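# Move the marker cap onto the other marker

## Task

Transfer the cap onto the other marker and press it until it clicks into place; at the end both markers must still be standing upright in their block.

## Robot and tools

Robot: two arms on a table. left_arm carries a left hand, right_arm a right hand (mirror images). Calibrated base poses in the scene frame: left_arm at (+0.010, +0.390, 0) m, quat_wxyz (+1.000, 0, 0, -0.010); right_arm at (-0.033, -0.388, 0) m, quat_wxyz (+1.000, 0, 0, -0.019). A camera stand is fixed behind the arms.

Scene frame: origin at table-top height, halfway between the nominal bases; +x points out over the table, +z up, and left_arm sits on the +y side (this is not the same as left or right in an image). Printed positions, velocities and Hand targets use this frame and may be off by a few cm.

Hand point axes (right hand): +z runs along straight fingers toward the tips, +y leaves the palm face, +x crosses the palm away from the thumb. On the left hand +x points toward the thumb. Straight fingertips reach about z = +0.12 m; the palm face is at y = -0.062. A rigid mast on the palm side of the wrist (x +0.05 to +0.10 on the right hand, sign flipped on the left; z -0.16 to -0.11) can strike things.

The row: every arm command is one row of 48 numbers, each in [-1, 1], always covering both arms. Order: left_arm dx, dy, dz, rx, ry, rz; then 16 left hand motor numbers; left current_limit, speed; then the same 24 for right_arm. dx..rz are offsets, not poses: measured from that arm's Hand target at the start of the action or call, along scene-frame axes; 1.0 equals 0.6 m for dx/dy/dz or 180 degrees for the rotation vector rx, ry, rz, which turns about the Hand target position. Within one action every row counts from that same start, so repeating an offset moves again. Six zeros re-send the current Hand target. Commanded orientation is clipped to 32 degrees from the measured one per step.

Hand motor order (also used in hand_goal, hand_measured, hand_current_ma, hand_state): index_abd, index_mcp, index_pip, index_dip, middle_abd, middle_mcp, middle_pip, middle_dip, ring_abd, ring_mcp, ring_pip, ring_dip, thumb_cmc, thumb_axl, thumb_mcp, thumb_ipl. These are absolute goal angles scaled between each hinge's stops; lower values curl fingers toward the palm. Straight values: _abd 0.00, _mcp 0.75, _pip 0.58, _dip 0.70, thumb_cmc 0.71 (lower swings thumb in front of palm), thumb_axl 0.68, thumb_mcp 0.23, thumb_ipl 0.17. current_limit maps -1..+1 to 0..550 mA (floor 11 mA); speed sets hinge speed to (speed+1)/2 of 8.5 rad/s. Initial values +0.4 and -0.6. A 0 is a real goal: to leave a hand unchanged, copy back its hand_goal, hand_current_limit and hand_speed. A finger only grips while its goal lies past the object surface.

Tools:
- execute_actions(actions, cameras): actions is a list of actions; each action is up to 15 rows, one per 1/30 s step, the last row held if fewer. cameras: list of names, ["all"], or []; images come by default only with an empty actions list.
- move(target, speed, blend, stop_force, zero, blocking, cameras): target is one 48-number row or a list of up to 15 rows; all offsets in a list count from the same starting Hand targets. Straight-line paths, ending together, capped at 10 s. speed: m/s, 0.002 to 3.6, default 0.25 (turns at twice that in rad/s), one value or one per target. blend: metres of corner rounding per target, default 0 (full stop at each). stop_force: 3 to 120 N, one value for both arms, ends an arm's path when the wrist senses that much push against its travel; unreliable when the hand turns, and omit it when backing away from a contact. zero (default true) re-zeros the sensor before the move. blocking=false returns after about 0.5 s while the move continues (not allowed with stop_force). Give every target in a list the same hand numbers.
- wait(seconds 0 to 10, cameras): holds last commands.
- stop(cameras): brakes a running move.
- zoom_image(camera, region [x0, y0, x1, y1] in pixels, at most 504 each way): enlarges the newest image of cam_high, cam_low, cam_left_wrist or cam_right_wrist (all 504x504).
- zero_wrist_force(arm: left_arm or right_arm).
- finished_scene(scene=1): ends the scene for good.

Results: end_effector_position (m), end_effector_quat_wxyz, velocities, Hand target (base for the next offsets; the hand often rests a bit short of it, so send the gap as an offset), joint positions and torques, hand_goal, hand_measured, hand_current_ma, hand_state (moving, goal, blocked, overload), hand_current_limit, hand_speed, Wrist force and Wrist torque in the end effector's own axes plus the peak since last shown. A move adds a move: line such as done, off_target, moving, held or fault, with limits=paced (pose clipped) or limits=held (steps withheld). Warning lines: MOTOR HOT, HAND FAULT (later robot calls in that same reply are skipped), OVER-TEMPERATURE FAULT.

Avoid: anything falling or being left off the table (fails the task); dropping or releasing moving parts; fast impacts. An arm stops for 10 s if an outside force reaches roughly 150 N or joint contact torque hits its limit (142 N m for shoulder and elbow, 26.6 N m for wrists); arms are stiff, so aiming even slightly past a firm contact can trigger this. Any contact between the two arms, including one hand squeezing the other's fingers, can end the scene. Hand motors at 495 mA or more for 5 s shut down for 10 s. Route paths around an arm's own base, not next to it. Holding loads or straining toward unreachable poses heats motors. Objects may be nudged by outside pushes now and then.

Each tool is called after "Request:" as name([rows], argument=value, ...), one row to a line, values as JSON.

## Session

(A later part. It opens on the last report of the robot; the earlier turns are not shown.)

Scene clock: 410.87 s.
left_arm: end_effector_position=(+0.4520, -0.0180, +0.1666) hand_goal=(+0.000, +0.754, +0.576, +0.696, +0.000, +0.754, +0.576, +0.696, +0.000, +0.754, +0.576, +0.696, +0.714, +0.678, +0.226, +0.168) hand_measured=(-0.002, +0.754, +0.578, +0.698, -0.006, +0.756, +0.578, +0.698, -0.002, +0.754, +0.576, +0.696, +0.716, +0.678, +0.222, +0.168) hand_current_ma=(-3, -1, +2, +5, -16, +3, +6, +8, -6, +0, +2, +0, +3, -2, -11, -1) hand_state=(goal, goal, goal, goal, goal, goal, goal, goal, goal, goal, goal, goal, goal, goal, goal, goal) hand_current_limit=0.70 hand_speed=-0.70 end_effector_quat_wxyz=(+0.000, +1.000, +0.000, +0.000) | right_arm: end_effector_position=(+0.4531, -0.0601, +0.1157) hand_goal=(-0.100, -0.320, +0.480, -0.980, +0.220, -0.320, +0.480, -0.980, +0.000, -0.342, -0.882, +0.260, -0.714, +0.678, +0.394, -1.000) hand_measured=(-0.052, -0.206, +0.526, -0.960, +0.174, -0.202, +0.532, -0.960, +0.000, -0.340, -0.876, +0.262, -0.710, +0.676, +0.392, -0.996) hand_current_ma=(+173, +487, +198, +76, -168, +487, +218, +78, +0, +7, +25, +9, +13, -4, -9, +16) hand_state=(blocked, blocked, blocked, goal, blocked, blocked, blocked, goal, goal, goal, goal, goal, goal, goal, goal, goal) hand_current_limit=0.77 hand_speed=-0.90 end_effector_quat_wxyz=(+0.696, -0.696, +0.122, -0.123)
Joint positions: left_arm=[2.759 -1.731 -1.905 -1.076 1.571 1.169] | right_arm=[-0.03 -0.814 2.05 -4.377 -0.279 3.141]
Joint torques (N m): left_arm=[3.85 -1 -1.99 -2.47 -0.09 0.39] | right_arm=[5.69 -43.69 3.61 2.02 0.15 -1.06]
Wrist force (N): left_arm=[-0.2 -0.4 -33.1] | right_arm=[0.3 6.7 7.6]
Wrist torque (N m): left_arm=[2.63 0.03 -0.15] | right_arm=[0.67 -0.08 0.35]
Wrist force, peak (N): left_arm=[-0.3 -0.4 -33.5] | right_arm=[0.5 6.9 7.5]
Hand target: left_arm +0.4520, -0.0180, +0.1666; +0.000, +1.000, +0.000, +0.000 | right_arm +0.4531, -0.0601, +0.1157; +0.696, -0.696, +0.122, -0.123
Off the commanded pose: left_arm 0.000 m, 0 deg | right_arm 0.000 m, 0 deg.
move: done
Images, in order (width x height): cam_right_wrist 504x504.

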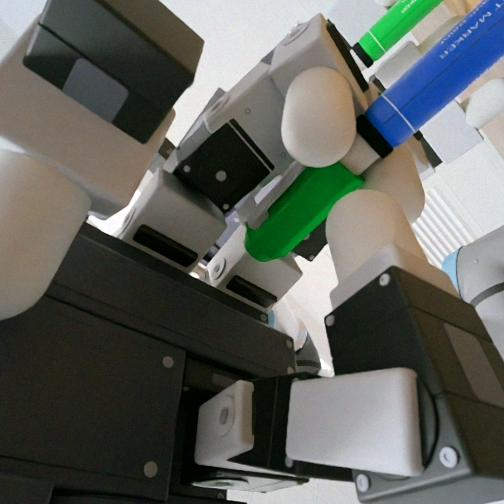

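Request:
move([
  [0,0,0,0,0,0, 0,0.754,0.576,0.696,0,0.754,0.576,0.696,0,0.754,0.576,0.696,0.714,0.678,0.226,0.168,0.7,-0.7, 0,0,0.0,0,0,0, -0.1,-0.32,0.48,-0.98,0.22,-0.32,0.48,-0.98,0,-0.342,-0.882,0.26,-0.714,0.678,0.16,-1.0,0.77,-0.9],
], speed=0.01, cameras=["cam_right_wrist"])

Scene clock: 412.60 s.
left_arm: end_effector_position=(+0.4520, -0.0180, +0.1666) hand_goal=(+0.000, +0.754, +0.576, +0.696, +0.000, +0.754, +0.576, +0.696, +0.000, +0.754, +0.576, +0.696, +0.714, +0.678, +0.226, +0.168) hand_measured=(-0.002, +0.754, +0.578, +0.698, -0.006, +0.756, +0.578, +0.698, -0.002, +0.754, +0.576, +0.696, +0.716, +0.678, +0.222, +0.168) hand_current_ma=(-3, -1, +2, +5, -16, +3, +6, +8, -6, +0, +2, +0, +3, -2, -11, -1) hand_state=(goal, goal, goal, goal, goal, goal, goal, goal, goal, goal, goal, goal, goal, goal, goal, goal) hand_current_limit=0.70 hand_speed=-0.70 end_effector_quat_wxyz=(+0.000, +1.000, +0.000, +0.000) | right_arm: end_effector_position=(+0.4531, -0.0601, +0.1157) hand_goal=(-0.100, -0.320, +0.480, -0.980, +0.220, -0.320, +0.480, -0.980, +0.000, -0.342, -0.882, +0.260, -0.714, +0.678, +0.160, -1.000) hand_measured=(-0.052, -0.206, +0.526, -0.962, +0.174, -0.202, +0.532, -0.960, +0.000, -0.340, -0.876, +0.262, -0.710, +0.676, +0.176, -0.996) hand_current_ma=(+173, +487, +198, +72, -168, +487, +218, +78, +0, +7, +25, +9, +12, -4, +79, +16) hand_state=(blocked, blocked, blocked, goal, blocked, blocked, blocked, goal, goal, goal, goal, goal, goal, goal, goal, goal) hand_current_limit=0.77 hand_speed=-0.90 end_effector_quat_wxyz=(+0.696, -0.696, +0.122, -0.123)
Joint positions: left_arm=[2.759 -1.731 -1.905 -1.076 1.571 1.169] | right_arm=[-0.03 -0.814 2.05 -4.377 -0.279 3.141]
Joint torques (N m): left_arm=[3.82 -0.66 -2.25 -2.52 0.09 0.39] | right_arm=[4.86 -44.37 3.4 2.01 -0.13 -1.07]
Wrist force (N): left_arm=[-0.1 -0.2 -33.1] | right_arm=[0.7 7.0 7.3]
Wrist torque (N m): left_arm=[2.64 0.02 -0.14] | right_arm=[0.69 -0.11 0.38]
Wrist force, peak (N): left_arm=[-0.2 -0.4 -33.4] | right_arm=[0.6 6.9 7.6]
Hand target: left_arm +0.4520, -0.0180, +0.1666; +0.000, +1.000, +0.000, +0.000 | right_arm +0.4531, -0.0601, +0.1157; +0.696, -0.696, +0.122, -0.123
Off the commanded pose: left_arm 0.000 m, 0 deg | right_arm 0.000 m, 0 deg.
move: done
Images, in order (width x height): cam_right_wrist 504x504.

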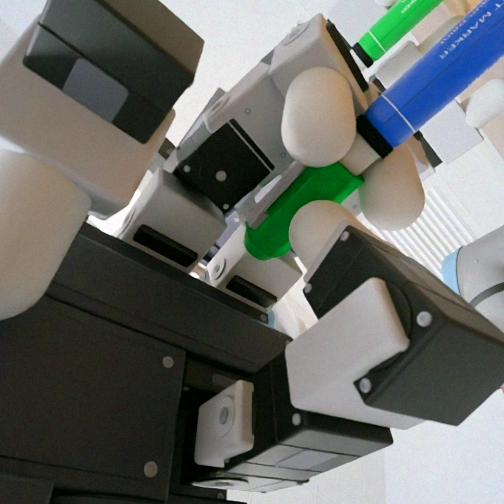

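Request:
move([
  [0,0,0,0,0,0, 0,0.754,0.576,0.696,0,0.754,0.576,0.696,0,0.754,0.576,0.696,0.714,0.678,0.226,0.168,0.7,-0.7, 0,0,0.0,0,0,0, -0.1,-0.32,0.48,-0.98,0.22,-0.32,0.48,-0.98,0,-0.342,-0.882,0.26,-0.714,0.678,0.08,-1.0,0.77,-0.9],
  [0,0,0,0,0,0, 0,0.754,0.576,0.696,0,0.754,0.576,0.696,0,0.754,0.576,0.696,0.714,0.678,0.226,0.168,0.7,-0.7, 0.00171,0.0047,0.0,0,0,0, -0.1,-0.32,0.48,-0.98,0.22,-0.32,0.48,-0.98,0,-0.342,-0.882,0.26,-0.714,0.678,0.08,-1.0,0.77,-0.9],
], speed=0.01, cameras=["cam_right_wrist"])

Scene clock: 414.63 s.
left_arm: end_effector_position=(+0.4520, -0.0180, +0.1666) hand_goal=(+0.000, +0.754, +0.576, +0.696, +0.000, +0.754, +0.576, +0.696, +0.000, +0.754, +0.576, +0.696, +0.714, +0.678, +0.226, +0.168) hand_measured=(-0.002, +0.754, +0.578, +0.698, -0.006, +0.756, +0.578, +0.698, -0.002, +0.754, +0.576, +0.696, +0.716, +0.678, +0.222, +0.168) hand_current_ma=(-3, -1, +2, +5, -16, +3, +6, +8, -6, +0, +2, +0, +3, -2, -11, -1) hand_state=(goal, goal, goal, goal, goal, goal, goal, goal, goal, goal, goal, goal, goal, goal, goal, goal) hand_current_limit=0.70 hand_speed=-0.70 end_effector_quat_wxyz=(+0.000, +1.000, +0.000, +0.000) | right_arm: end_effector_position=(+0.4541, -0.0574, +0.1157) hand_goal=(-0.100, -0.320, +0.480, -0.980, +0.220, -0.320, +0.480, -0.980, +0.000, -0.342, -0.882, +0.260, -0.714, +0.678, +0.080, -1.000) hand_measured=(-0.052, -0.208, +0.520, -0.972, +0.174, -0.208, +0.532, -0.968, +0.000, -0.340, -0.876, +0.262, -0.714, +0.676, +0.160, -0.998) hand_current_ma=(+173, +486, +164, +30, -168, +487, +218, +41, +0, +7, +25, +9, +0, -4, +463, +11) hand_state=(blocked, blocked, blocked, goal, blocked, blocked, blocked, goal, goal, goal, goal, goal, goal, goal, blocked, goal) hand_current_limit=0.77 hand_speed=-0.90 end_effector_quat_wxyz=(+0.696, -0.696, +0.122, -0.123)
Joint positions: left_arm=[2.759 -1.731 -1.905 -1.076 1.571 1.169] | right_arm=[-0.024 -0.812 2.045 -4.374 -0.286 3.141]
Joint torques (N m): left_arm=[3.62 -0.98 -3.3 -2.43 0.01 0.47] | right_arm=[10.1 -24.68 -18.06 2.1 -3.16 0.25]
Wrist force (N): left_arm=[-0.3 -0.4 -33.1] | right_arm=[1.4 5.3 1.5]
Wrist torque (N m): left_arm=[2.61 0.06 -0.16] | right_arm=[0.63 -0.14 0.37]
Wrist force, peak (N): left_arm=[0.0 -0.1 -33.4] | right_arm=[0.9 7.9 6.9]
Hand target: left_arm +0.4520, -0.0180, +0.1666; +0.000, +1.000, +0.000, +0.000 | right_arm +0.4541, -0.0573, +0.1157; +0.696, -0.696, +0.122, -0.123
Off the commanded pose: left_arm 0.000 m, 0 deg | right_arm 0.000 m, 0 deg.
move: done
Images, in order (width x height): cam_right_wrist 504x504.

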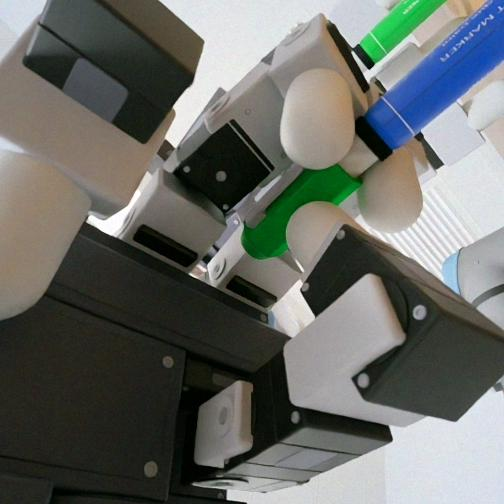

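Request:
move([
  [0,0,0,0,0,0, 0,0.754,0.576,0.696,0,0.754,0.576,0.696,0,0.754,0.576,0.696,0.714,0.678,0.226,0.168,0.7,-0.7, 0.0007,0.0019,0.0,0,0,0, -0.06,-0.32,0.48,-0.98,0.18,-0.32,0.48,-0.98,0,-0.342,-0.882,0.26,-0.714,0.678,0.08,-1.0,0.77,-0.9],
  [0,0,0,0,0,0, 0,0.754,0.576,0.696,0,0.754,0.576,0.696,0,0.754,0.576,0.696,0.714,0.678,0.226,0.168,0.7,-0.7, 0.0007,0.0019,0.0167,0,0,0, -0.06,-0.32,0.48,-0.98,0.18,-0.32,0.48,-0.98,0,-0.342,-0.882,0.26,-0.714,0.678,0.08,-1.0,0.77,-0.9],
], speed=0.015, cameras=["cam_right_wrist", "cam_low"])

Request:
zoom_image(camera="cam_low", region=[100, 220, 210, 330])

Scene clock: 417.20 s.
left_arm: end_effector_position=(+0.4520, -0.0180, +0.1666) hand_goal=(+0.000, +0.754, +0.576, +0.696, +0.000, +0.754, +0.576, +0.696, +0.000, +0.754, +0.576, +0.696, +0.714, +0.678, +0.226, +0.168) hand_measured=(-0.002, +0.754, +0.578, +0.698, -0.006, +0.756, +0.578, +0.698, -0.002, +0.754, +0.576, +0.696, +0.716, +0.678, +0.222, +0.168) hand_current_ma=(-3, -1, +2, +5, -16, +3, +6, +8, -6, +0, +2, +0, +3, -2, -11, -1) hand_state=(goal, goal, goal, goal, goal, goal, goal, goal, goal, goal, goal, goal, goal, goal, goal, goal) hand_current_limit=0.70 hand_speed=-0.70 end_effector_quat_wxyz=(+0.000, +1.000, +0.000, +0.000) | right_arm: end_effector_position=(+0.4546, -0.0561, +0.1257) hand_goal=(-0.060, -0.320, +0.480, -0.980, +0.180, -0.320, +0.480, -0.980, +0.000, -0.342, -0.882, +0.260, -0.714, +0.678, +0.080, -1.000) hand_measured=(-0.048, -0.212, +0.514, -0.974, +0.168, -0.214, +0.532, -0.972, +0.000, -0.340, -0.876, +0.262, -0.716, +0.676, +0.160, -1.000) hand_current_ma=(+39, +487, +142, +22, -41, +487, +218, +30, +0, +7, +25, +9, -5, -7, +463, +0) hand_state=(goal, blocked, blocked, goal, goal, blocked, blocked, goal, goal, goal, goal, goal, goal, goal, blocked, goal) hand_current_limit=0.77 hand_speed=-0.90 end_effector_quat_wxyz=(+0.696, -0.696, +0.122, -0.123)
Joint positions: left_arm=[2.759 -1.731 -1.905 -1.076 1.571 1.169] | right_arm=[-0.021 -0.836 2.046 -4.352 -0.289 3.141]
Joint torques (N m): left_arm=[3.61 -0.85 -3.52 -2.27 0.13 0.55] | right_arm=[10.38 -44.31 2.67 1.92 -2.94 -1.16]
Wrist force (N): left_arm=[-0.2 -0.2 -32.8] | right_arm=[1.3 5.0 0.4]
Wrist torque (N m): left_arm=[2.64 0.02 -0.15] | right_arm=[0.59 -0.12 0.36]
Wrist force, peak (N): left_arm=[-0.1 -0.4 -33.4] | right_arm=[1.2 6.1 1.7]
Hand target: left_arm +0.4520, -0.0180, +0.1666; +0.000, +1.000, +0.000, +0.000 | right_arm +0.4546, -0.0561, +0.1257; +0.696, -0.696, +0.122, -0.123
Off the commanded pose: left_arm 0.000 m, 0 deg | right_arm 0.000 m, 0 deg.
move: done
Images, in order (width x height): cam_low 504x504, cam_right_wrist 504x504.

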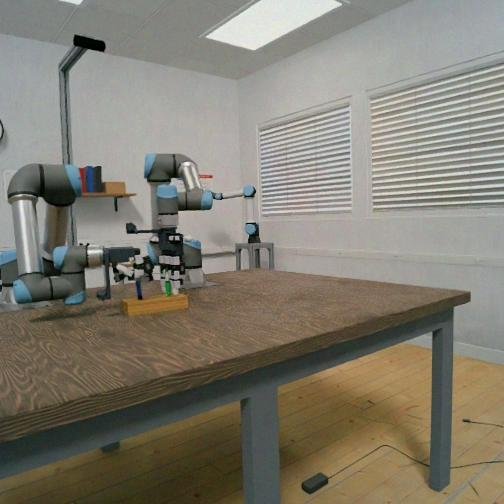

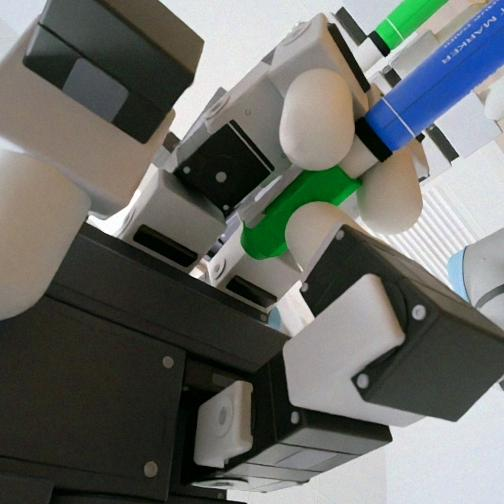

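Scaled by 4.582.

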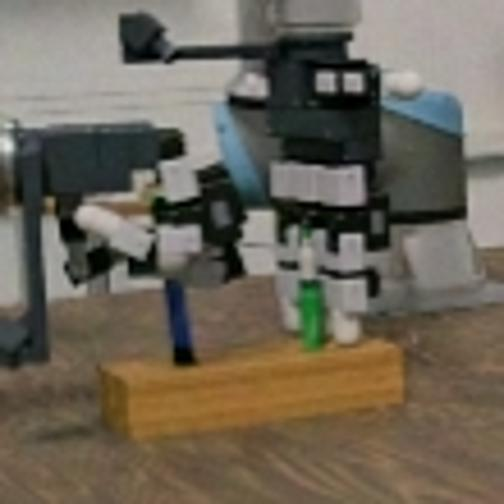

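Request:
move([
  [0,0,0,0,0,0, 0,0.754,0.576,0.696,0,0.754,0.576,0.696,0,0.754,0.576,0.696,0.714,0.678,0.226,0.168,0.7,-0.7, 0,0,-0.0167,0,0,0, -0.03,-0.32,0.48,-0.98,0.15,-0.32,0.48,-0.98,0,-0.342,-0.882,0.26,-0.714,0.678,0.08,-1.0,0.77,-0.9],
  [0,0,0,0,0,0, 0,0.754,0.576,0.696,0,0.754,0.576,0.696,0,0.754,0.576,0.696,0.714,0.678,0.226,0.168,0.7,-0.7, -0.0026,-0.0072,-0.0167,0,0,0, -0.03,-0.32,0.48,-0.98,0.15,-0.32,0.48,-0.98,0,-0.342,-0.882,0.26,-0.714,0.678,0.08,-1.0,0.77,-0.9],
], speed=0.02, stop_force=8, cameras=["cam_right_wrist"])

Scene clock: 419.80 s.
left_arm: end_effector_position=(+0.4520, -0.0180, +0.1666) hand_goal=(+0.000, +0.754, +0.576, +0.696, +0.000, +0.754, +0.576, +0.696, +0.000, +0.754, +0.576, +0.696, +0.714, +0.678, +0.226, +0.168) hand_measured=(-0.002, +0.754, +0.578, +0.698, -0.006, +0.756, +0.578, +0.698, -0.002, +0.754, +0.576, +0.696, +0.716, +0.678, +0.222, +0.168) hand_current_ma=(-3, -1, +2, +5, -16, +3, +6, +8, -6, +0, +2, +0, +3, -2, -11, -1) hand_state=(goal, goal, goal, goal, goal, goal, goal, goal, goal, goal, goal, goal, goal, goal, goal, goal) hand_current_limit=0.70 hand_speed=-0.70 end_effector_quat_wxyz=(+0.000, +1.000, +0.000, +0.000) | right_arm: end_effector_position=(+0.4530, -0.0604, +0.1157) hand_goal=(-0.030, -0.320, +0.480, -0.980, +0.150, -0.320, +0.480, -0.980, +0.000, -0.342, -0.882, +0.260, -0.714, +0.678, +0.080, -1.000) hand_measured=(-0.008, -0.216, +0.518, -0.978, +0.122, -0.220, +0.532, -0.978, +0.000, -0.340, -0.876, +0.262, -0.714, +0.678, +0.156, -0.998) hand_current_ma=(+75, +487, +161, +3, -98, +484, +217, +8, +0, +7, +25, +9, -1, -1, +442, +5) hand_state=(blocked, blocked, blocked, goal, blocked, blocked, blocked, goal, goal, goal, goal, goal, goal, goal, blocked, goal) hand_current_limit=0.77 hand_speed=-0.90 end_effector_quat_wxyz=(+0.696, -0.696, +0.122, -0.123)
Joint positions: left_arm=[2.759 -1.731 -1.905 -1.076 1.571 1.169] | right_arm=[-0.031 -0.814 2.05 -4.378 -0.279 3.141]
Joint torques (N m): left_arm=[3.48 -1.58 -2.09 -2.16 0.11 0.6] | right_arm=[-13.61 -43.96 3.71 -3.39 2.73 1.42]
Wrist force (N): left_arm=[-0.3 -0.3 -33.2] | right_arm=[1.3 3.1 7.5]
Wrist torque (N m): left_arm=[2.64 0.05 -0.16] | right_arm=[0.65 -0.13 0.40]
Wrist force, peak (N): left_arm=[0.0 -0.1 -33.4] | right_arm=[0.9 3.3 7.6]
Hand target: left_arm +0.4520, -0.0180, +0.1666; +0.000, +1.000, +0.000, +0.000 | right_arm +0.4530, -0.0604, +0.1157; +0.696, -0.696, +0.122, -0.123
Off the commanded pose: left_arm 0.000 m, 0 deg | right_arm 0.000 m, 0 deg.
move: done
Images, in order (width x height): cam_right_wrist 504x504.

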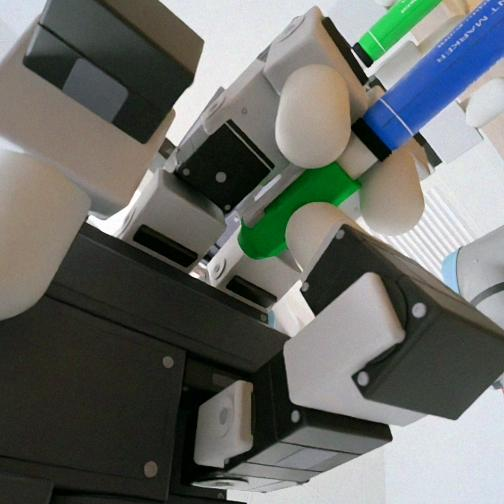

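Request:
move([
  [0,0,0,0,0,0, 0,0.754,0.576,0.696,0,0.754,0.576,0.696,0,0.754,0.576,0.696,0.714,0.678,0.226,0.168,0.7,-0.7, 0,0,0.0167,0,0,0, -0.03,-0.32,0.48,-0.98,0.15,-0.32,0.48,-0.98,0,-0.342,-0.882,0.26,-0.714,0.678,0.08,-1.0,0.77,-0.9],
], speed=0.015, cameras=["cam_right_wrist", "cam_low"])

Request:
zoom_image(camera="cam_low", region=[100, 220, 210, 330])

Scene clock: 421.37 s.
left_arm: end_effector_position=(+0.4520, -0.0180, +0.1666) hand_goal=(+0.000, +0.754, +0.576, +0.696, +0.000, +0.754, +0.576, +0.696, +0.000, +0.754, +0.576, +0.696, +0.714, +0.678, +0.226, +0.168) hand_measured=(-0.002, +0.754, +0.578, +0.698, -0.006, +0.756, +0.578, +0.698, -0.002, +0.754, +0.576, +0.696, +0.716, +0.678, +0.222, +0.168) hand_current_ma=(-3, -1, +2, +5, -16, +3, +6, +8, -6, +0, +2, +0, +3, -2, -11, -1) hand_state=(goal, goal, goal, goal, goal, goal, goal, goal, goal, goal, goal, goal, goal, goal, goal, goal) hand_current_limit=0.70 hand_speed=-0.70 end_effector_quat_wxyz=(+0.000, +1.000, +0.000, +0.000) | right_arm: end_effector_position=(+0.4530, -0.0604, +0.1257) hand_goal=(-0.030, -0.320, +0.480, -0.980, +0.150, -0.320, +0.480, -0.980, +0.000, -0.342, -0.882, +0.260, -0.714, +0.678, +0.080, -1.000) hand_measured=(+0.002, -0.218, +0.518, -0.978, +0.116, -0.296, +0.488, -0.982, +0.000, -0.340, -0.876, +0.262, -0.710, +0.682, +0.106, -0.998) hand_current_ma=(+114, +487, +153, +6, -118, +96, +32, -8, +0, +7, +24, +9, +13, +16, +137, +11) hand_state=(blocked, blocked, blocked, goal, blocked, blocked, goal, goal, goal, goal, goal, goal, goal, goal, blocked, goal) hand_current_limit=0.77 hand_speed=-0.90 end_effector_quat_wxyz=(+0.696, -0.696, +0.122, -0.123)
Joint positions: left_arm=[2.759 -1.731 -1.905 -1.076 1.571 1.169] | right_arm=[-0.031 -0.839 2.054 -4.357 -0.279 3.141]
Joint torques (N m): left_arm=[2.76 -1.36 -2.93 -2.33 0.19 0.74] | right_arm=[-7.68 -44.33 3.15 2.21 1.9 -1.42]
Wrist force (N): left_arm=[-0.1 -0.4 -33.3] | right_arm=[1.9 5.2 3.0]
Wrist torque (N m): left_arm=[2.63 0.03 -0.15] | right_arm=[0.62 -0.09 0.34]
Wrist force, peak (N): left_arm=[-0.2 -0.5 -33.5] | right_arm=[0.7 7.8 6.0]
Hand target: left_arm +0.4520, -0.0180, +0.1666; +0.000, +1.000, +0.000, +0.000 | right_arm +0.4530, -0.0604, +0.1257; +0.696, -0.696, +0.122, -0.123
Off the commanded pose: left_arm 0.000 m, 0 deg | right_arm 0.000 m, 0 deg.
move: done
Images, in order (width x height): cam_low 504x504, cam_right_wrist 504x504.

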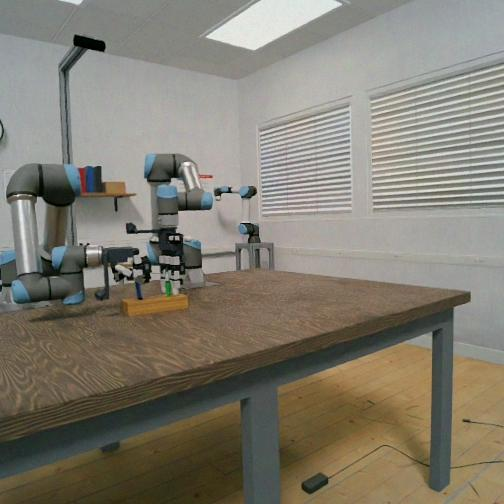

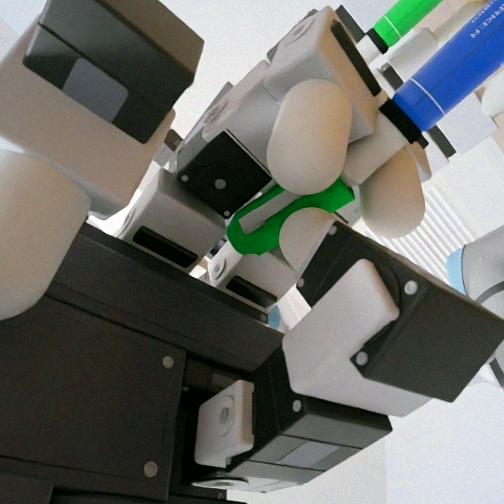

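Scaled by 4.582.

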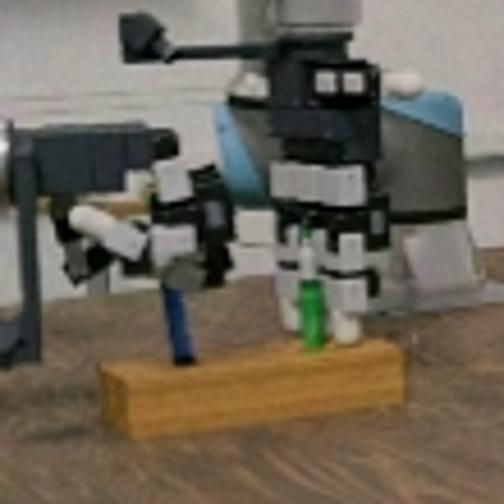

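Request:
zoom_image(camera="cam_right_wrist", region=[190, 60, 460, 300])

Scaled by 1.867.

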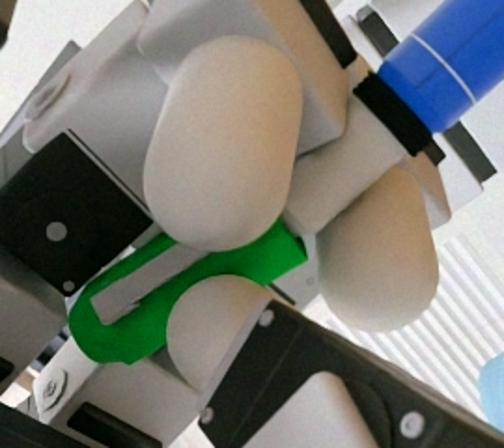

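Request:
move([
  [0,0,0,0,0,0, 0,0.754,0.576,0.696,0,0.754,0.576,0.696,0,0.754,0.576,0.696,0.714,0.678,0.226,0.168,0.7,-0.7, 0.0017,0.0047,0,0,0,0, -0.06,-0.32,0.48,-0.98,0.17,-0.34,0.48,-0.98,0,-0.342,-0.882,0.26,-0.714,0.678,0.0,-1.0,0.77,-0.9],
], speed=0.015, cameras=["cam_right_wrist"])

Request:
zoom_image(camera="cam_right_wrist", region=[190, 60, 460, 300])

Scene clock: 423.13 s.
left_arm: end_effector_position=(+0.4520, -0.0180, +0.1666) hand_goal=(+0.000, +0.754, +0.576, +0.696, +0.000, +0.754, +0.576, +0.696, +0.000, +0.754, +0.576, +0.696, +0.714, +0.678, +0.226, +0.168) hand_measured=(-0.002, +0.754, +0.578, +0.698, -0.006, +0.756, +0.578, +0.698, -0.002, +0.754, +0.576, +0.696, +0.716, +0.678, +0.222, +0.168) hand_current_ma=(-3, -1, +2, +5, -16, +3, +6, +8, -6, +0, +2, +0, +3, -2, -11, -1) hand_state=(goal, goal, goal, goal, goal, goal, goal, goal, goal, goal, goal, goal, goal, goal, goal, goal) hand_current_limit=0.70 hand_speed=-0.70 end_effector_quat_wxyz=(+0.000, +1.000, +0.000, +0.000) | right_arm: end_effector_position=(+0.4540, -0.0577, +0.1257) hand_goal=(-0.060, -0.320, +0.480, -0.980, +0.170, -0.340, +0.480, -0.980, +0.000, -0.342, -0.882, +0.260, -0.714, +0.678, +0.000, -1.000) hand_measured=(-0.008, -0.222, +0.508, -0.978, +0.116, -0.314, +0.482, -0.982, +0.000, -0.340, -0.876, +0.262, -0.702, +0.690, +0.088, -0.998) hand_current_ma=(+190, +469, +111, +7, -197, +111, +9, -7, +0, +7, +24, +9, +44, +55, +487, +11) hand_state=(blocked, blocked, blocked, goal, blocked, blocked, goal, goal, goal, goal, goal, goal, goal, goal, blocked, goal) hand_current_limit=0.77 hand_speed=-0.90 end_effector_quat_wxyz=(+0.696, -0.696, +0.122, -0.123)
Joint positions: left_arm=[2.759 -1.731 -1.905 -1.076 1.571 1.169] | right_arm=[-0.025 -0.837 2.049 -4.353 -0.285 3.141]
Joint torques (N m): left_arm=[3.35 -1.12 -2.84 -2.17 -0.07 0.61] | right_arm=[12.36 -23.82 -18.22 2.04 -2.77 -1.03]
Wrist force (N): left_arm=[-0.3 -0.2 -33.0] | right_arm=[1.5 4.5 -0.1]
Wrist torque (N m): left_arm=[2.64 0.04 -0.16] | right_arm=[0.58 -0.10 0.33]
Wrist force, peak (N): left_arm=[-0.1 -0.3 -33.4] | right_arm=[1.9 5.7 3.4]
Hand target: left_arm +0.4520, -0.0180, +0.1666; +0.000, +1.000, +0.000, +0.000 | right_arm +0.4540, -0.0576, +0.1257; +0.696, -0.696, +0.122, -0.123
Off the commanded pose: left_arm 0.000 m, 0 deg | right_arm 0.000 m, 0 deg.
move: done
Images, in order (width x height): cam_right_wrist 504x504.

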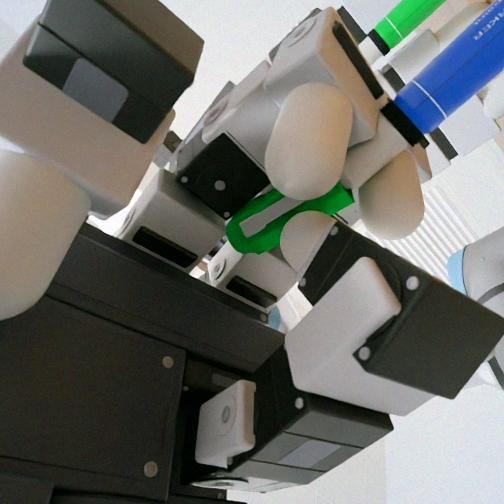

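Scaled by 1.867.

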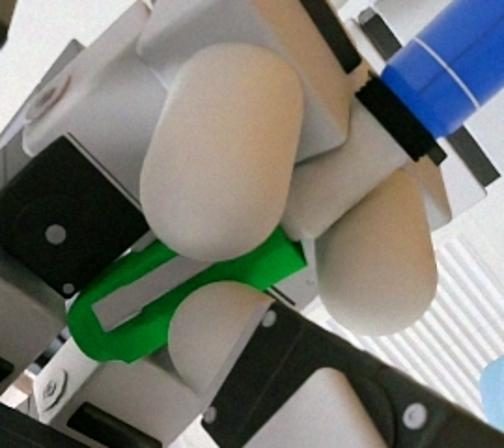

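Request:
move([
  [0,0,0,0,0,0, 0,0.754,0.576,0.696,0,0.754,0.576,0.696,0,0.754,0.576,0.696,0.714,0.678,0.226,0.168,0.7,-0.7, 0,0,0.0167,0,0,0, -0.06,-0.32,0.48,-0.98,0.17,-0.34,0.48,-0.98,0,-0.342,-0.882,0.26,-0.714,0.678,0.0,-1.0,0.77,-0.9],
], speed=0.015, cameras=["cam_right_wrist","cam_low"])

Request:
zoom_image(camera="cam_right_wrist", region=[190, 60, 460, 300])

Request:
zoom_image(camera="cam_low", region=[100, 220, 210, 330])

Scene clock: 424.60 s.
left_arm: end_effector_position=(+0.4520, -0.0180, +0.1666) hand_goal=(+0.000, +0.754, +0.576, +0.696, +0.000, +0.754, +0.576, +0.696, +0.000, +0.754, +0.576, +0.696, +0.714, +0.678, +0.226, +0.168) hand_measured=(-0.002, +0.754, +0.578, +0.698, -0.006, +0.756, +0.578, +0.698, -0.002, +0.754, +0.576, +0.696, +0.716, +0.678, +0.222, +0.168) hand_current_ma=(-3, -1, +2, +5, -16, +3, +6, +8, -6, +0, +2, +0, +3, -2, -11, -1) hand_state=(goal, goal, goal, goal, goal, goal, goal, goal, goal, goal, goal, goal, goal, goal, goal, goal) hand_current_limit=0.70 hand_speed=-0.70 end_effector_quat_wxyz=(+0.000, +1.000, +0.000, +0.000) | right_arm: end_effector_position=(+0.4540, -0.0576, +0.1357) hand_goal=(-0.060, -0.320, +0.480, -0.980, +0.170, -0.340, +0.480, -0.980, +0.000, -0.342, -0.882, +0.260, -0.714, +0.678, +0.000, -1.000) hand_measured=(-0.020, -0.224, +0.496, -0.976, +0.124, -0.322, +0.482, -0.982, +0.000, -0.340, -0.876, +0.262, -0.700, +0.692, +0.088, -1.000) hand_current_ma=(+143, +460, +62, +15, -163, +77, +7, -6, +0, +7, +25, +9, +51, +65, +487, +0) hand_state=(blocked, blocked, goal, goal, blocked, goal, goal, goal, goal, goal, goal, goal, goal, goal, blocked, goal) hand_current_limit=0.77 hand_speed=-0.90 end_effector_quat_wxyz=(+0.696, -0.696, +0.122, -0.123)
Joint positions: left_arm=[2.759 -1.731 -1.905 -1.076 1.571 1.169] | right_arm=[-0.024 -0.862 2.052 -4.332 -0.285 3.141]
Joint torques (N m): left_arm=[3.08 -1.38 -3.26 -2.23 -0.11 0.69] | right_arm=[9.18 -43.29 2.47 1.98 -2.45 -1.22]
Wrist force (N): left_arm=[-0.3 -0.3 -32.8] | right_arm=[1.3 5.0 0.1]
Wrist torque (N m): left_arm=[2.63 0.03 -0.14] | right_arm=[0.55 -0.10 0.35]
Wrist force, peak (N): left_arm=[0.0 -0.3 -33.4] | right_arm=[1.5 6.7 0.1]
Hand target: left_arm +0.4520, -0.0180, +0.1666; +0.000, +1.000, +0.000, +0.000 | right_arm +0.4540, -0.0576, +0.1358; +0.696, -0.696, +0.122, -0.123
Off the commanded pose: left_arm 0.000 m, 0 deg | right_arm 0.000 m, 0 deg.
move: done
Images, in order (width x height): cam_low 504x504, cam_right_wrist 504x504.

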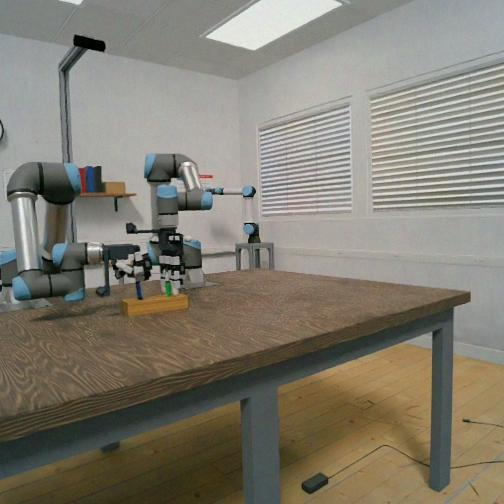

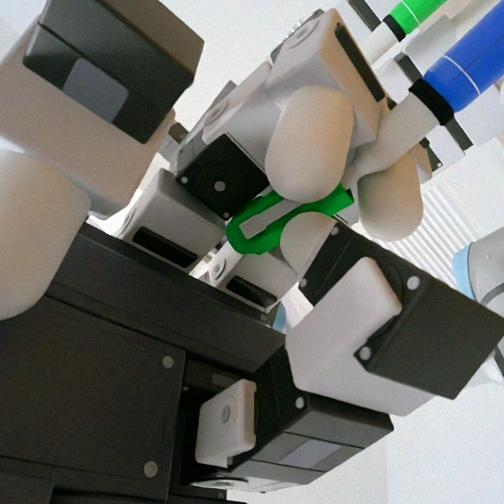

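Scaled by 1.867.

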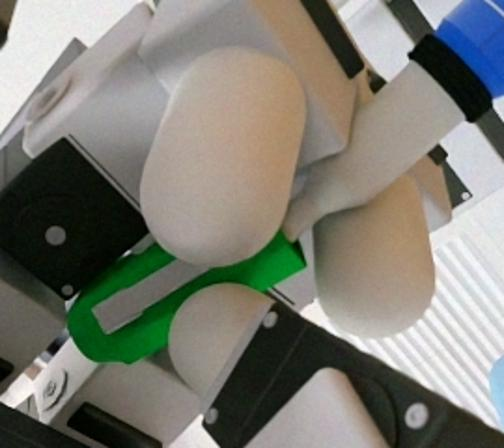

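Scaled by 4.582.

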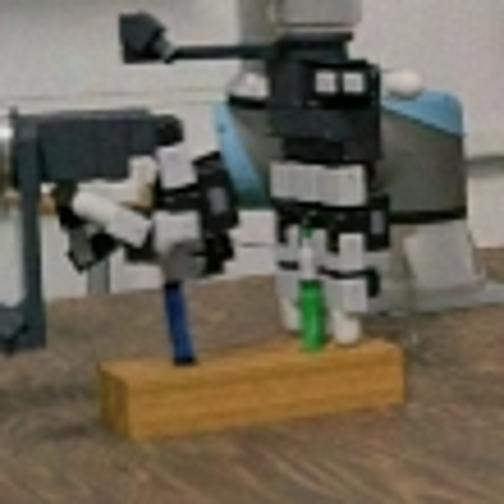

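Request:
move([
  [0,0,0,0,0,0, 0,0.754,0.576,0.696,0,0.754,0.576,0.696,0,0.754,0.576,0.696,0.714,0.678,0.226,0.168,0.7,-0.7, 0,0,0.025,0,0,0, -0.03,-0.32,0.48,-0.98,0.15,-0.34,0.48,-0.98,0,-0.342,-0.882,0.26,-0.714,0.678,0.0,-1.0,0.77,-0.9],
], speed=0.02, cameras=["cam_right_wrist","cam_low"])

Request:
zoom_image(camera="cam_right_wrist", region=[190, 60, 460, 300])

Request:
zoom_image(camera="cam_low", region=[100, 220, 210, 330])

Scene clock: 426.30 s.
left_arm: end_effector_position=(+0.4520, -0.0180, +0.1666) hand_goal=(+0.000, +0.754, +0.576, +0.696, +0.000, +0.754, +0.576, +0.696, +0.000, +0.754, +0.576, +0.696, +0.714, +0.678, +0.226, +0.168) hand_measured=(-0.002, +0.754, +0.578, +0.698, -0.006, +0.756, +0.578, +0.698, -0.002, +0.754, +0.576, +0.696, +0.716, +0.678, +0.222, +0.168) hand_current_ma=(-3, -1, +2, +5, -16, +3, +6, +8, -6, +0, +2, +0, +3, -2, -11, -1) hand_state=(goal, goal, goal, goal, goal, goal, goal, goal, goal, goal, goal, goal, goal, goal, goal, goal) hand_current_limit=0.70 hand_speed=-0.70 end_effector_quat_wxyz=(+0.000, +1.000, +0.000, +0.000) | right_arm: end_effector_position=(+0.4540, -0.0576, +0.1507) hand_goal=(-0.030, -0.320, +0.480, -0.980, +0.150, -0.340, +0.480, -0.980, +0.000, -0.342, -0.882, +0.260, -0.714, +0.678, +0.000, -1.000) hand_measured=(-0.018, -0.226, +0.486, -0.976, +0.126, -0.322, +0.482, -0.982, +0.000, -0.340, -0.876, +0.262, -0.700, +0.692, +0.088, -1.000) hand_current_ma=(+40, +450, +18, +10, -85, +73, +7, -6, +0, +7, +24, +9, +52, +66, +487, +0) hand_state=(goal, blocked, goal, goal, blocked, goal, goal, goal, goal, goal, goal, goal, goal, goal, blocked, goal) hand_current_limit=0.77 hand_speed=-0.90 end_effector_quat_wxyz=(+0.696, -0.696, +0.122, -0.123)
Joint positions: left_arm=[2.759 -1.731 -1.905 -1.076 1.571 1.169] | right_arm=[-0.024 -0.899 2.056 -4.299 -0.285 3.141]
Joint torques (N m): left_arm=[2.94 -1.74 -3.38 -2.24 -0.01 0.61] | right_arm=[6.08 -42.36 1.61 2.17 -1.51 -1.36]
Wrist force (N): left_arm=[-0.3 -0.3 -32.9] | right_arm=[1.1 4.5 -1.1]
Wrist torque (N m): left_arm=[2.64 0.04 -0.15] | right_arm=[0.54 -0.09 0.38]
Wrist force, peak (N): left_arm=[0.0 -0.4 -33.4] | right_arm=[1.3 5.2 -0.1]
Hand target: left_arm +0.4520, -0.0180, +0.1666; +0.000, +1.000, +0.000, +0.000 | right_arm +0.4540, -0.0576, +0.1508; +0.696, -0.696, +0.122, -0.123
Off the commanded pose: left_arm 0.000 m, 0 deg | right_arm 0.000 m, 0 deg.
move: done
Images, in order (width x height): cam_low 504x504, cam_right_wrist 504x504.

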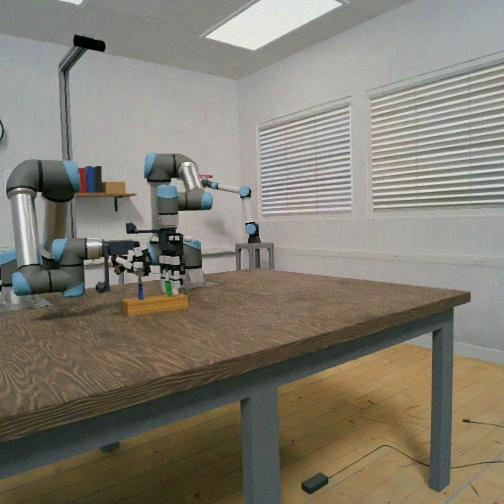

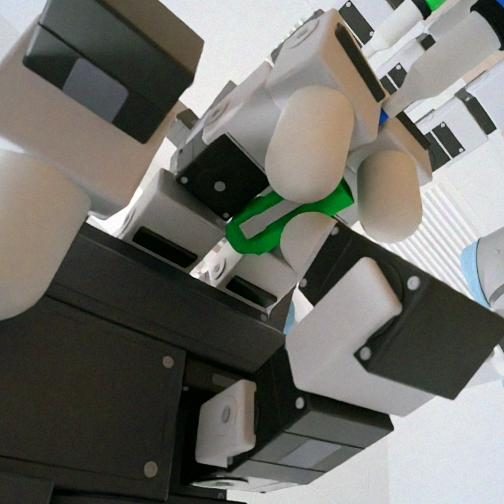

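Scaled by 1.867.

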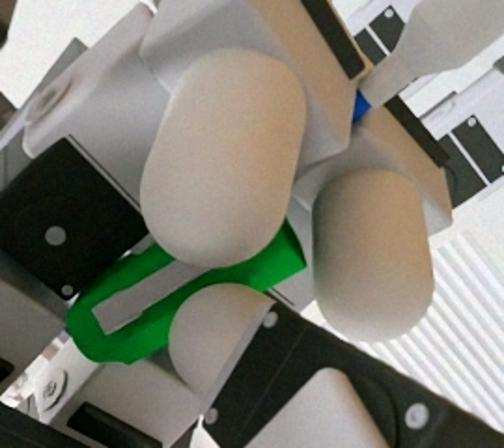

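Scaled by 4.582.

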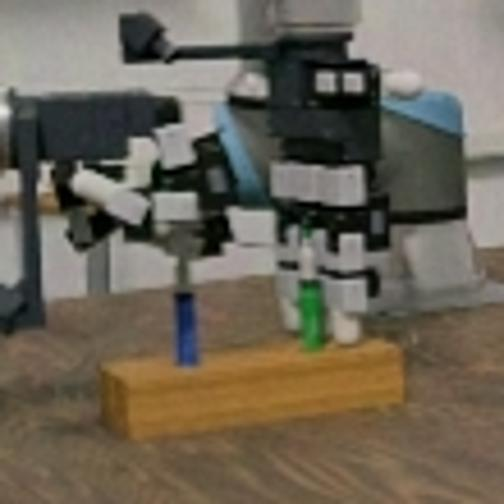

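Request:
move([
  [0,0,0.001,0,0,0, 0,0.754,0.576,0.696,0,0.754,0.576,0.696,0,0.754,0.576,0.696,0.714,0.678,0.226,0.168,0.7,-0.7, 0,0,0.03,0,0,0, -0.03,-0.32,0.48,-0.98,0.14,-0.34,0.48,-0.98,0,-0.342,-0.882,0.26,-0.714,0.678,0.0,-1.0,0.77,-0.9],
  [0,0,0.01,0,0,0, 0,0.754,0.576,0.696,0,0.754,0.576,0.696,0,0.754,0.576,0.696,0.714,0.678,0.226,0.168,0.7,-0.7, 0,0,0.13,0,0,0, -0.03,-0.32,0.48,-0.98,0.14,-0.34,0.48,-0.98,0,-0.342,-0.882,0.26,-0.714,0.678,0.0,-1.0,0.77,-0.9],
], speed=[0.03,0.05], blend=[0.005,0], cameras=["all"])

Request:
zoom_image(camera="cam_right_wrist", region=[190, 60, 460, 300])

Request:
zoom_image(camera="cam_low", region=[100, 200, 210, 330])

Request:
zoom_image(camera="cam_high", region=[160, 200, 310, 320])

Scene clock: 430.27 s.
left_arm: end_effector_position=(+0.4520, -0.0180, +0.1726) hand_goal=(+0.000, +0.754, +0.576, +0.696, +0.000, +0.754, +0.576, +0.696, +0.000, +0.754, +0.576, +0.696, +0.714, +0.678, +0.226, +0.168) hand_measured=(+0.002, +0.752, +0.578, +0.698, -0.002, +0.754, +0.578, +0.698, -0.002, +0.754, +0.576, +0.696, +0.716, +0.678, +0.222, +0.168) hand_current_ma=(+6, -3, +2, +4, -4, +1, +5, +7, -6, +0, +2, +0, +3, -2, -11, -1) hand_state=(goal, goal, goal, goal, goal, goal, goal, goal, goal, goal, goal, goal, goal, goal, goal, goal) hand_current_limit=0.70 hand_speed=-0.70 end_effector_quat_wxyz=(+0.000, +1.000, +0.000, +0.000) | right_arm: end_effector_position=(+0.4540, -0.0577, +0.2287) hand_goal=(-0.030, -0.320, +0.480, -0.980, +0.140, -0.340, +0.480, -0.980, +0.000, -0.342, -0.882, +0.260, -0.714, +0.678, +0.000, -1.000) hand_measured=(-0.018, -0.226, +0.486, -0.976, +0.126, -0.322, +0.482, -0.982, +0.000, -0.340, -0.876, +0.262, -0.700, +0.692, +0.088, -1.000) hand_current_ma=(+40, +450, +18, +10, -48, +73, +7, -6, +0, +7, +24, +9, +52, +66, +487, +0) hand_state=(goal, blocked, goal, goal, goal, goal, goal, goal, goal, goal, goal, goal, goal, goal, blocked, goal) hand_current_limit=0.77 hand_speed=-0.90 end_effector_quat_wxyz=(+0.696, -0.696, +0.122, -0.123)
Joint positions: left_arm=[2.759 -1.724 -1.896 -1.092 1.571 1.169] | right_arm=[-0.025 -1.08 2.049 -4.111 -0.285 3.141]
Joint torques (N m): left_arm=[4.27 35.92 29.27 0.27 -0.08 0.65] | right_arm=[1.57 -40.35 -21.75 2.32 -0.03 -1.42]
Wrist force (N): left_arm=[0.4 0.4 0.9] | right_arm=[1.4 4.1 -0.7]
Wrist torque (N m): left_arm=[-0.05 0.03 -0.10] | right_arm=[0.45 -0.12 0.42]
Wrist force, peak (N): left_arm=[0.4 -0.2 -34.6] | right_arm=[1.3 5.0 -0.8]
Hand target: left_arm +0.4520, -0.0180, +0.1726; +0.000, +1.000, +0.000, +0.000 | right_arm +0.4540, -0.0576, +0.2288; +0.696, -0.696, +0.122, -0.123
Off the commanded pose: left_arm 0.000 m, 0 deg | right_arm 0.000 m, 0 deg.
move: done

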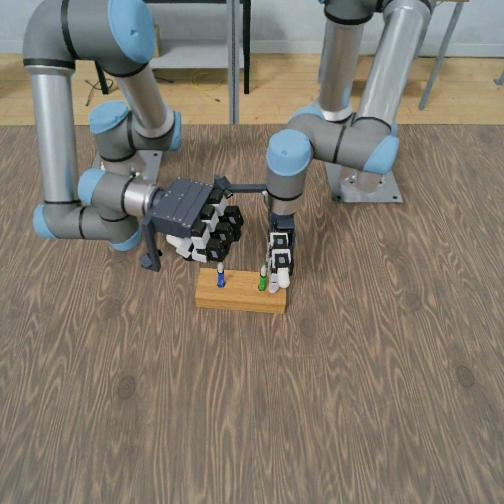

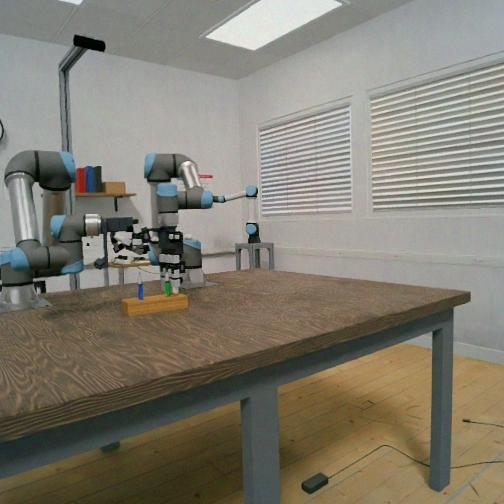

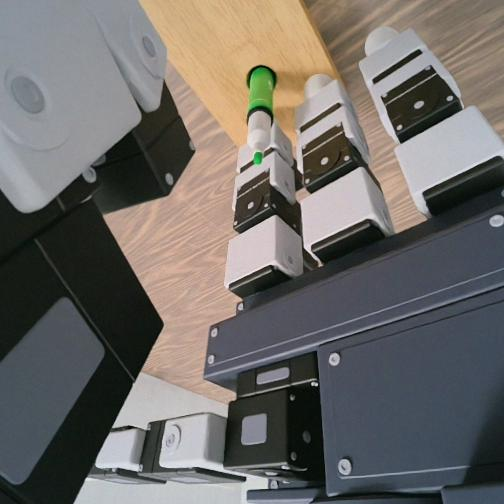

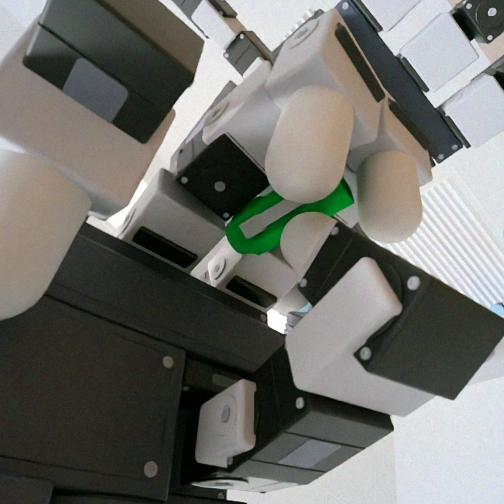

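Scaled by 1.867.

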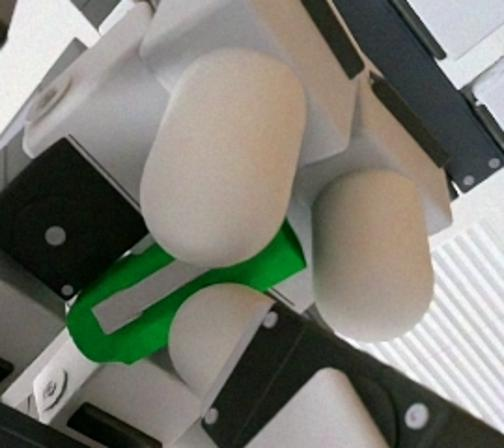

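Scaled by 3.877.

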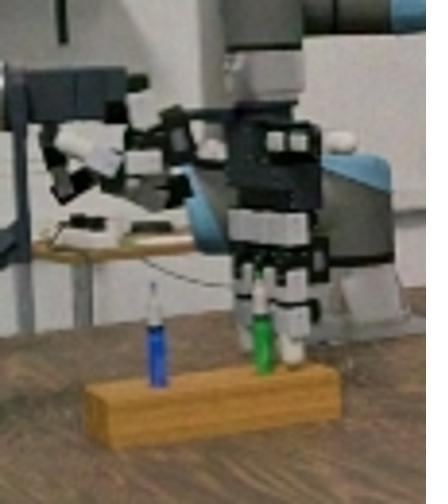

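Scaled by 3.360.

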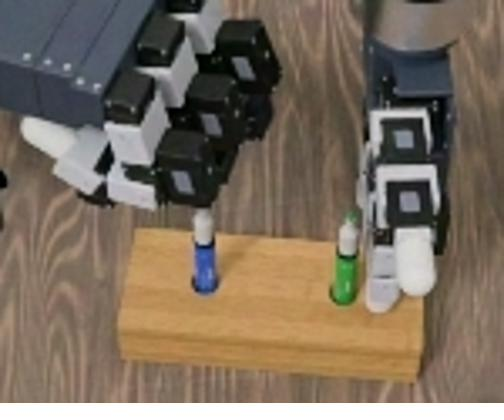

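Request:
move([
  [0,0,0.2,0,0,0, 0,0.754,0.576,0.696,0,0.754,0.576,0.696,0,0.754,0.576,0.696,0.714,0.678,0.226,0.168,0.7,-0.7, 0,0,0.0,0,0,0, -0.03,-0.32,0.48,-0.98,0.14,-0.34,0.48,-0.98,0,-0.342,-0.882,0.26,-0.714,0.678,0.0,-1.0,0.77,-0.9],
  [-0.05,0.5,0.2,0,0,0, 0,0.754,0.576,0.696,0,0.754,0.576,0.696,0,0.754,0.576,0.696,0.714,0.678,0.226,0.168,0.7,-0.7, 0,0,0.0,0,0,0, -0.03,-0.32,0.48,-0.98,0.14,-0.34,0.48,-0.98,0,-0.342,-0.882,0.26,-0.714,0.678,0.0,-1.0,0.77,-0.9],
], speed=[0.1,0.2], blend=[0.02,0], cameras=["cam_high","cam_low"])

Request:
zoom_image(camera="cam_low", region=[90, 180, 220, 330])

Request:
zoom_image(camera="cam_high", region=[160, 160, 310, 320])

Scene clock: 434.83 s.
left_arm: end_effector_position=(+0.4220, +0.2820, +0.2926) hand_goal=(+0.000, +0.754, +0.576, +0.696, +0.000, +0.754, +0.576, +0.696, +0.000, +0.754, +0.576, +0.696, +0.714, +0.678, +0.226, +0.168) hand_measured=(+0.002, +0.752, +0.578, +0.698, -0.002, +0.754, +0.578, +0.698, -0.002, +0.754, +0.576, +0.696, +0.716, +0.678, +0.222, +0.168) hand_current_ma=(+6, -3, +2, +4, -4, +1, +5, +7, -6, +0, +2, +0, +3, -2, -11, -1) hand_state=(goal, goal, goal, goal, goal, goal, goal, goal, goal, goal, goal, goal, goal, goal, goal, goal) hand_current_limit=0.70 hand_speed=-0.70 end_effector_quat_wxyz=(+0.000, +1.000, +0.000, +0.000) | right_arm: end_effector_position=(+0.4540, -0.0576, +0.2288) hand_goal=(-0.030, -0.320, +0.480, -0.980, +0.140, -0.340, +0.480, -0.980, +0.000, -0.342, -0.882, +0.260, -0.714, +0.678, +0.000, -1.000) hand_measured=(-0.018, -0.226, +0.486, -0.976, +0.126, -0.322, +0.482, -0.982, +0.000, -0.340, -0.876, +0.262, -0.700, +0.692, +0.088, -1.000) hand_current_ma=(+40, +450, +18, +10, -48, +73, +7, -6, +0, +7, +24, +9, +52, +66, +487, +0) hand_state=(goal, blocked, goal, goal, goal, goal, goal, goal, goal, goal, goal, goal, goal, goal, blocked, goal) hand_current_limit=0.77 hand_speed=-0.90 end_effector_quat_wxyz=(+0.696, -0.696, +0.122, -0.123)
Joint positions: left_arm=[3.45 -1.279 -1.983 -1.449 1.571 1.86] | right_arm=[-0.024 -1.08 2.049 -4.11 -0.285 3.141]
Joint torques (N m): left_arm=[5.25 20.6 14.61 0.32 -1.8 1.57] | right_arm=[11.45 -39.48 -4.16 2.16 -2.82 -1.55]
Wrist force (N): left_arm=[0.6 0.2 0.8] | right_arm=[1.0 4.4 -0.8]
Wrist torque (N m): left_arm=[-0.07 -0.01 -0.03] | right_arm=[0.49 -0.07 0.40]
Wrist force, peak (N): left_arm=[0.3 0.3 1.5] | right_arm=[1.2 4.6 -1.0]
Hand target: left_arm +0.4220, +0.2820, +0.2926; +0.000, +1.000, +0.000, +0.000 | right_arm +0.4540, -0.0576, +0.2288; +0.696, -0.696, +0.122, -0.123
Off the commanded pose: left_arm 0.000 m, 0 deg | right_arm 0.000 m, 0 deg.
move: done
Images, in order (width x height): cam_high 504x504, cam_low 504x504.

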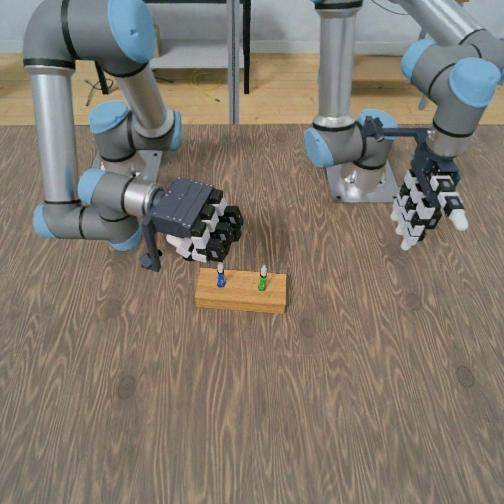

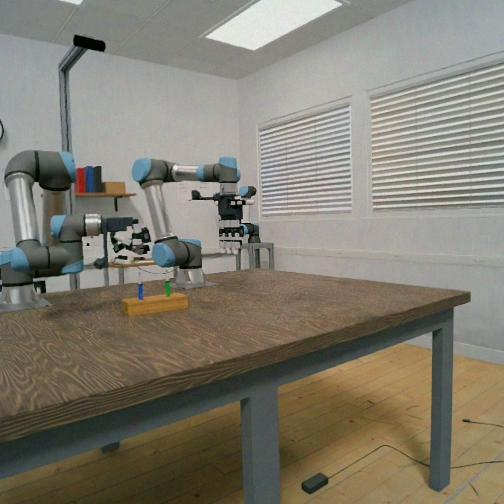

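Scaled by 3.360.

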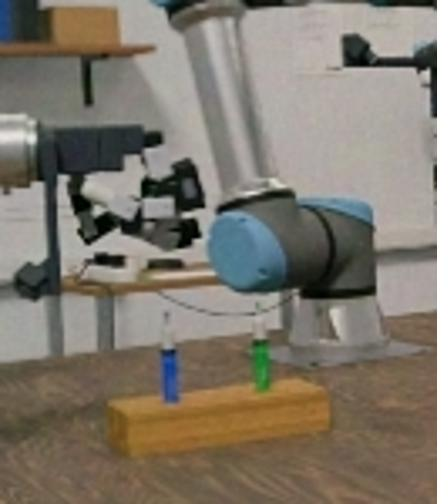

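Scaled by 3.150.

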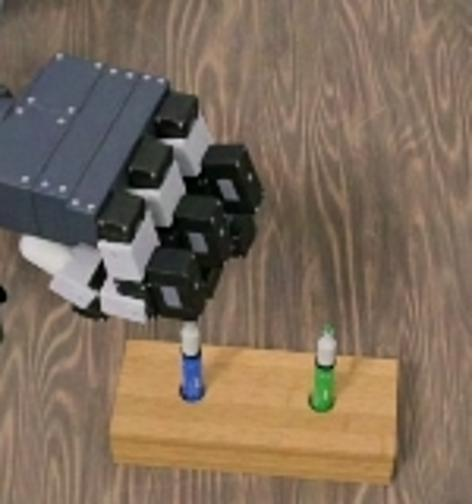

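Request:
zoom_image(camera="cam_low", region=[95, 205, 165, 275])

Request:
zoom_image(camera="cam_high", region=[150, 170, 260, 280])

Scaled by 7.200.

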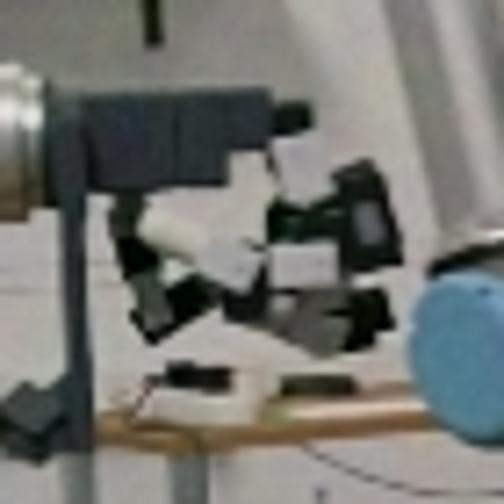

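Scaled by 4.582.

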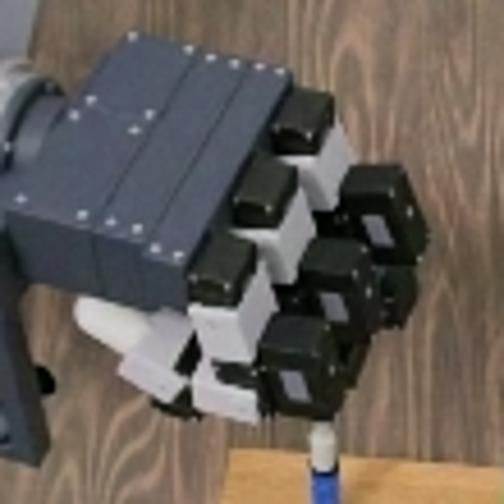

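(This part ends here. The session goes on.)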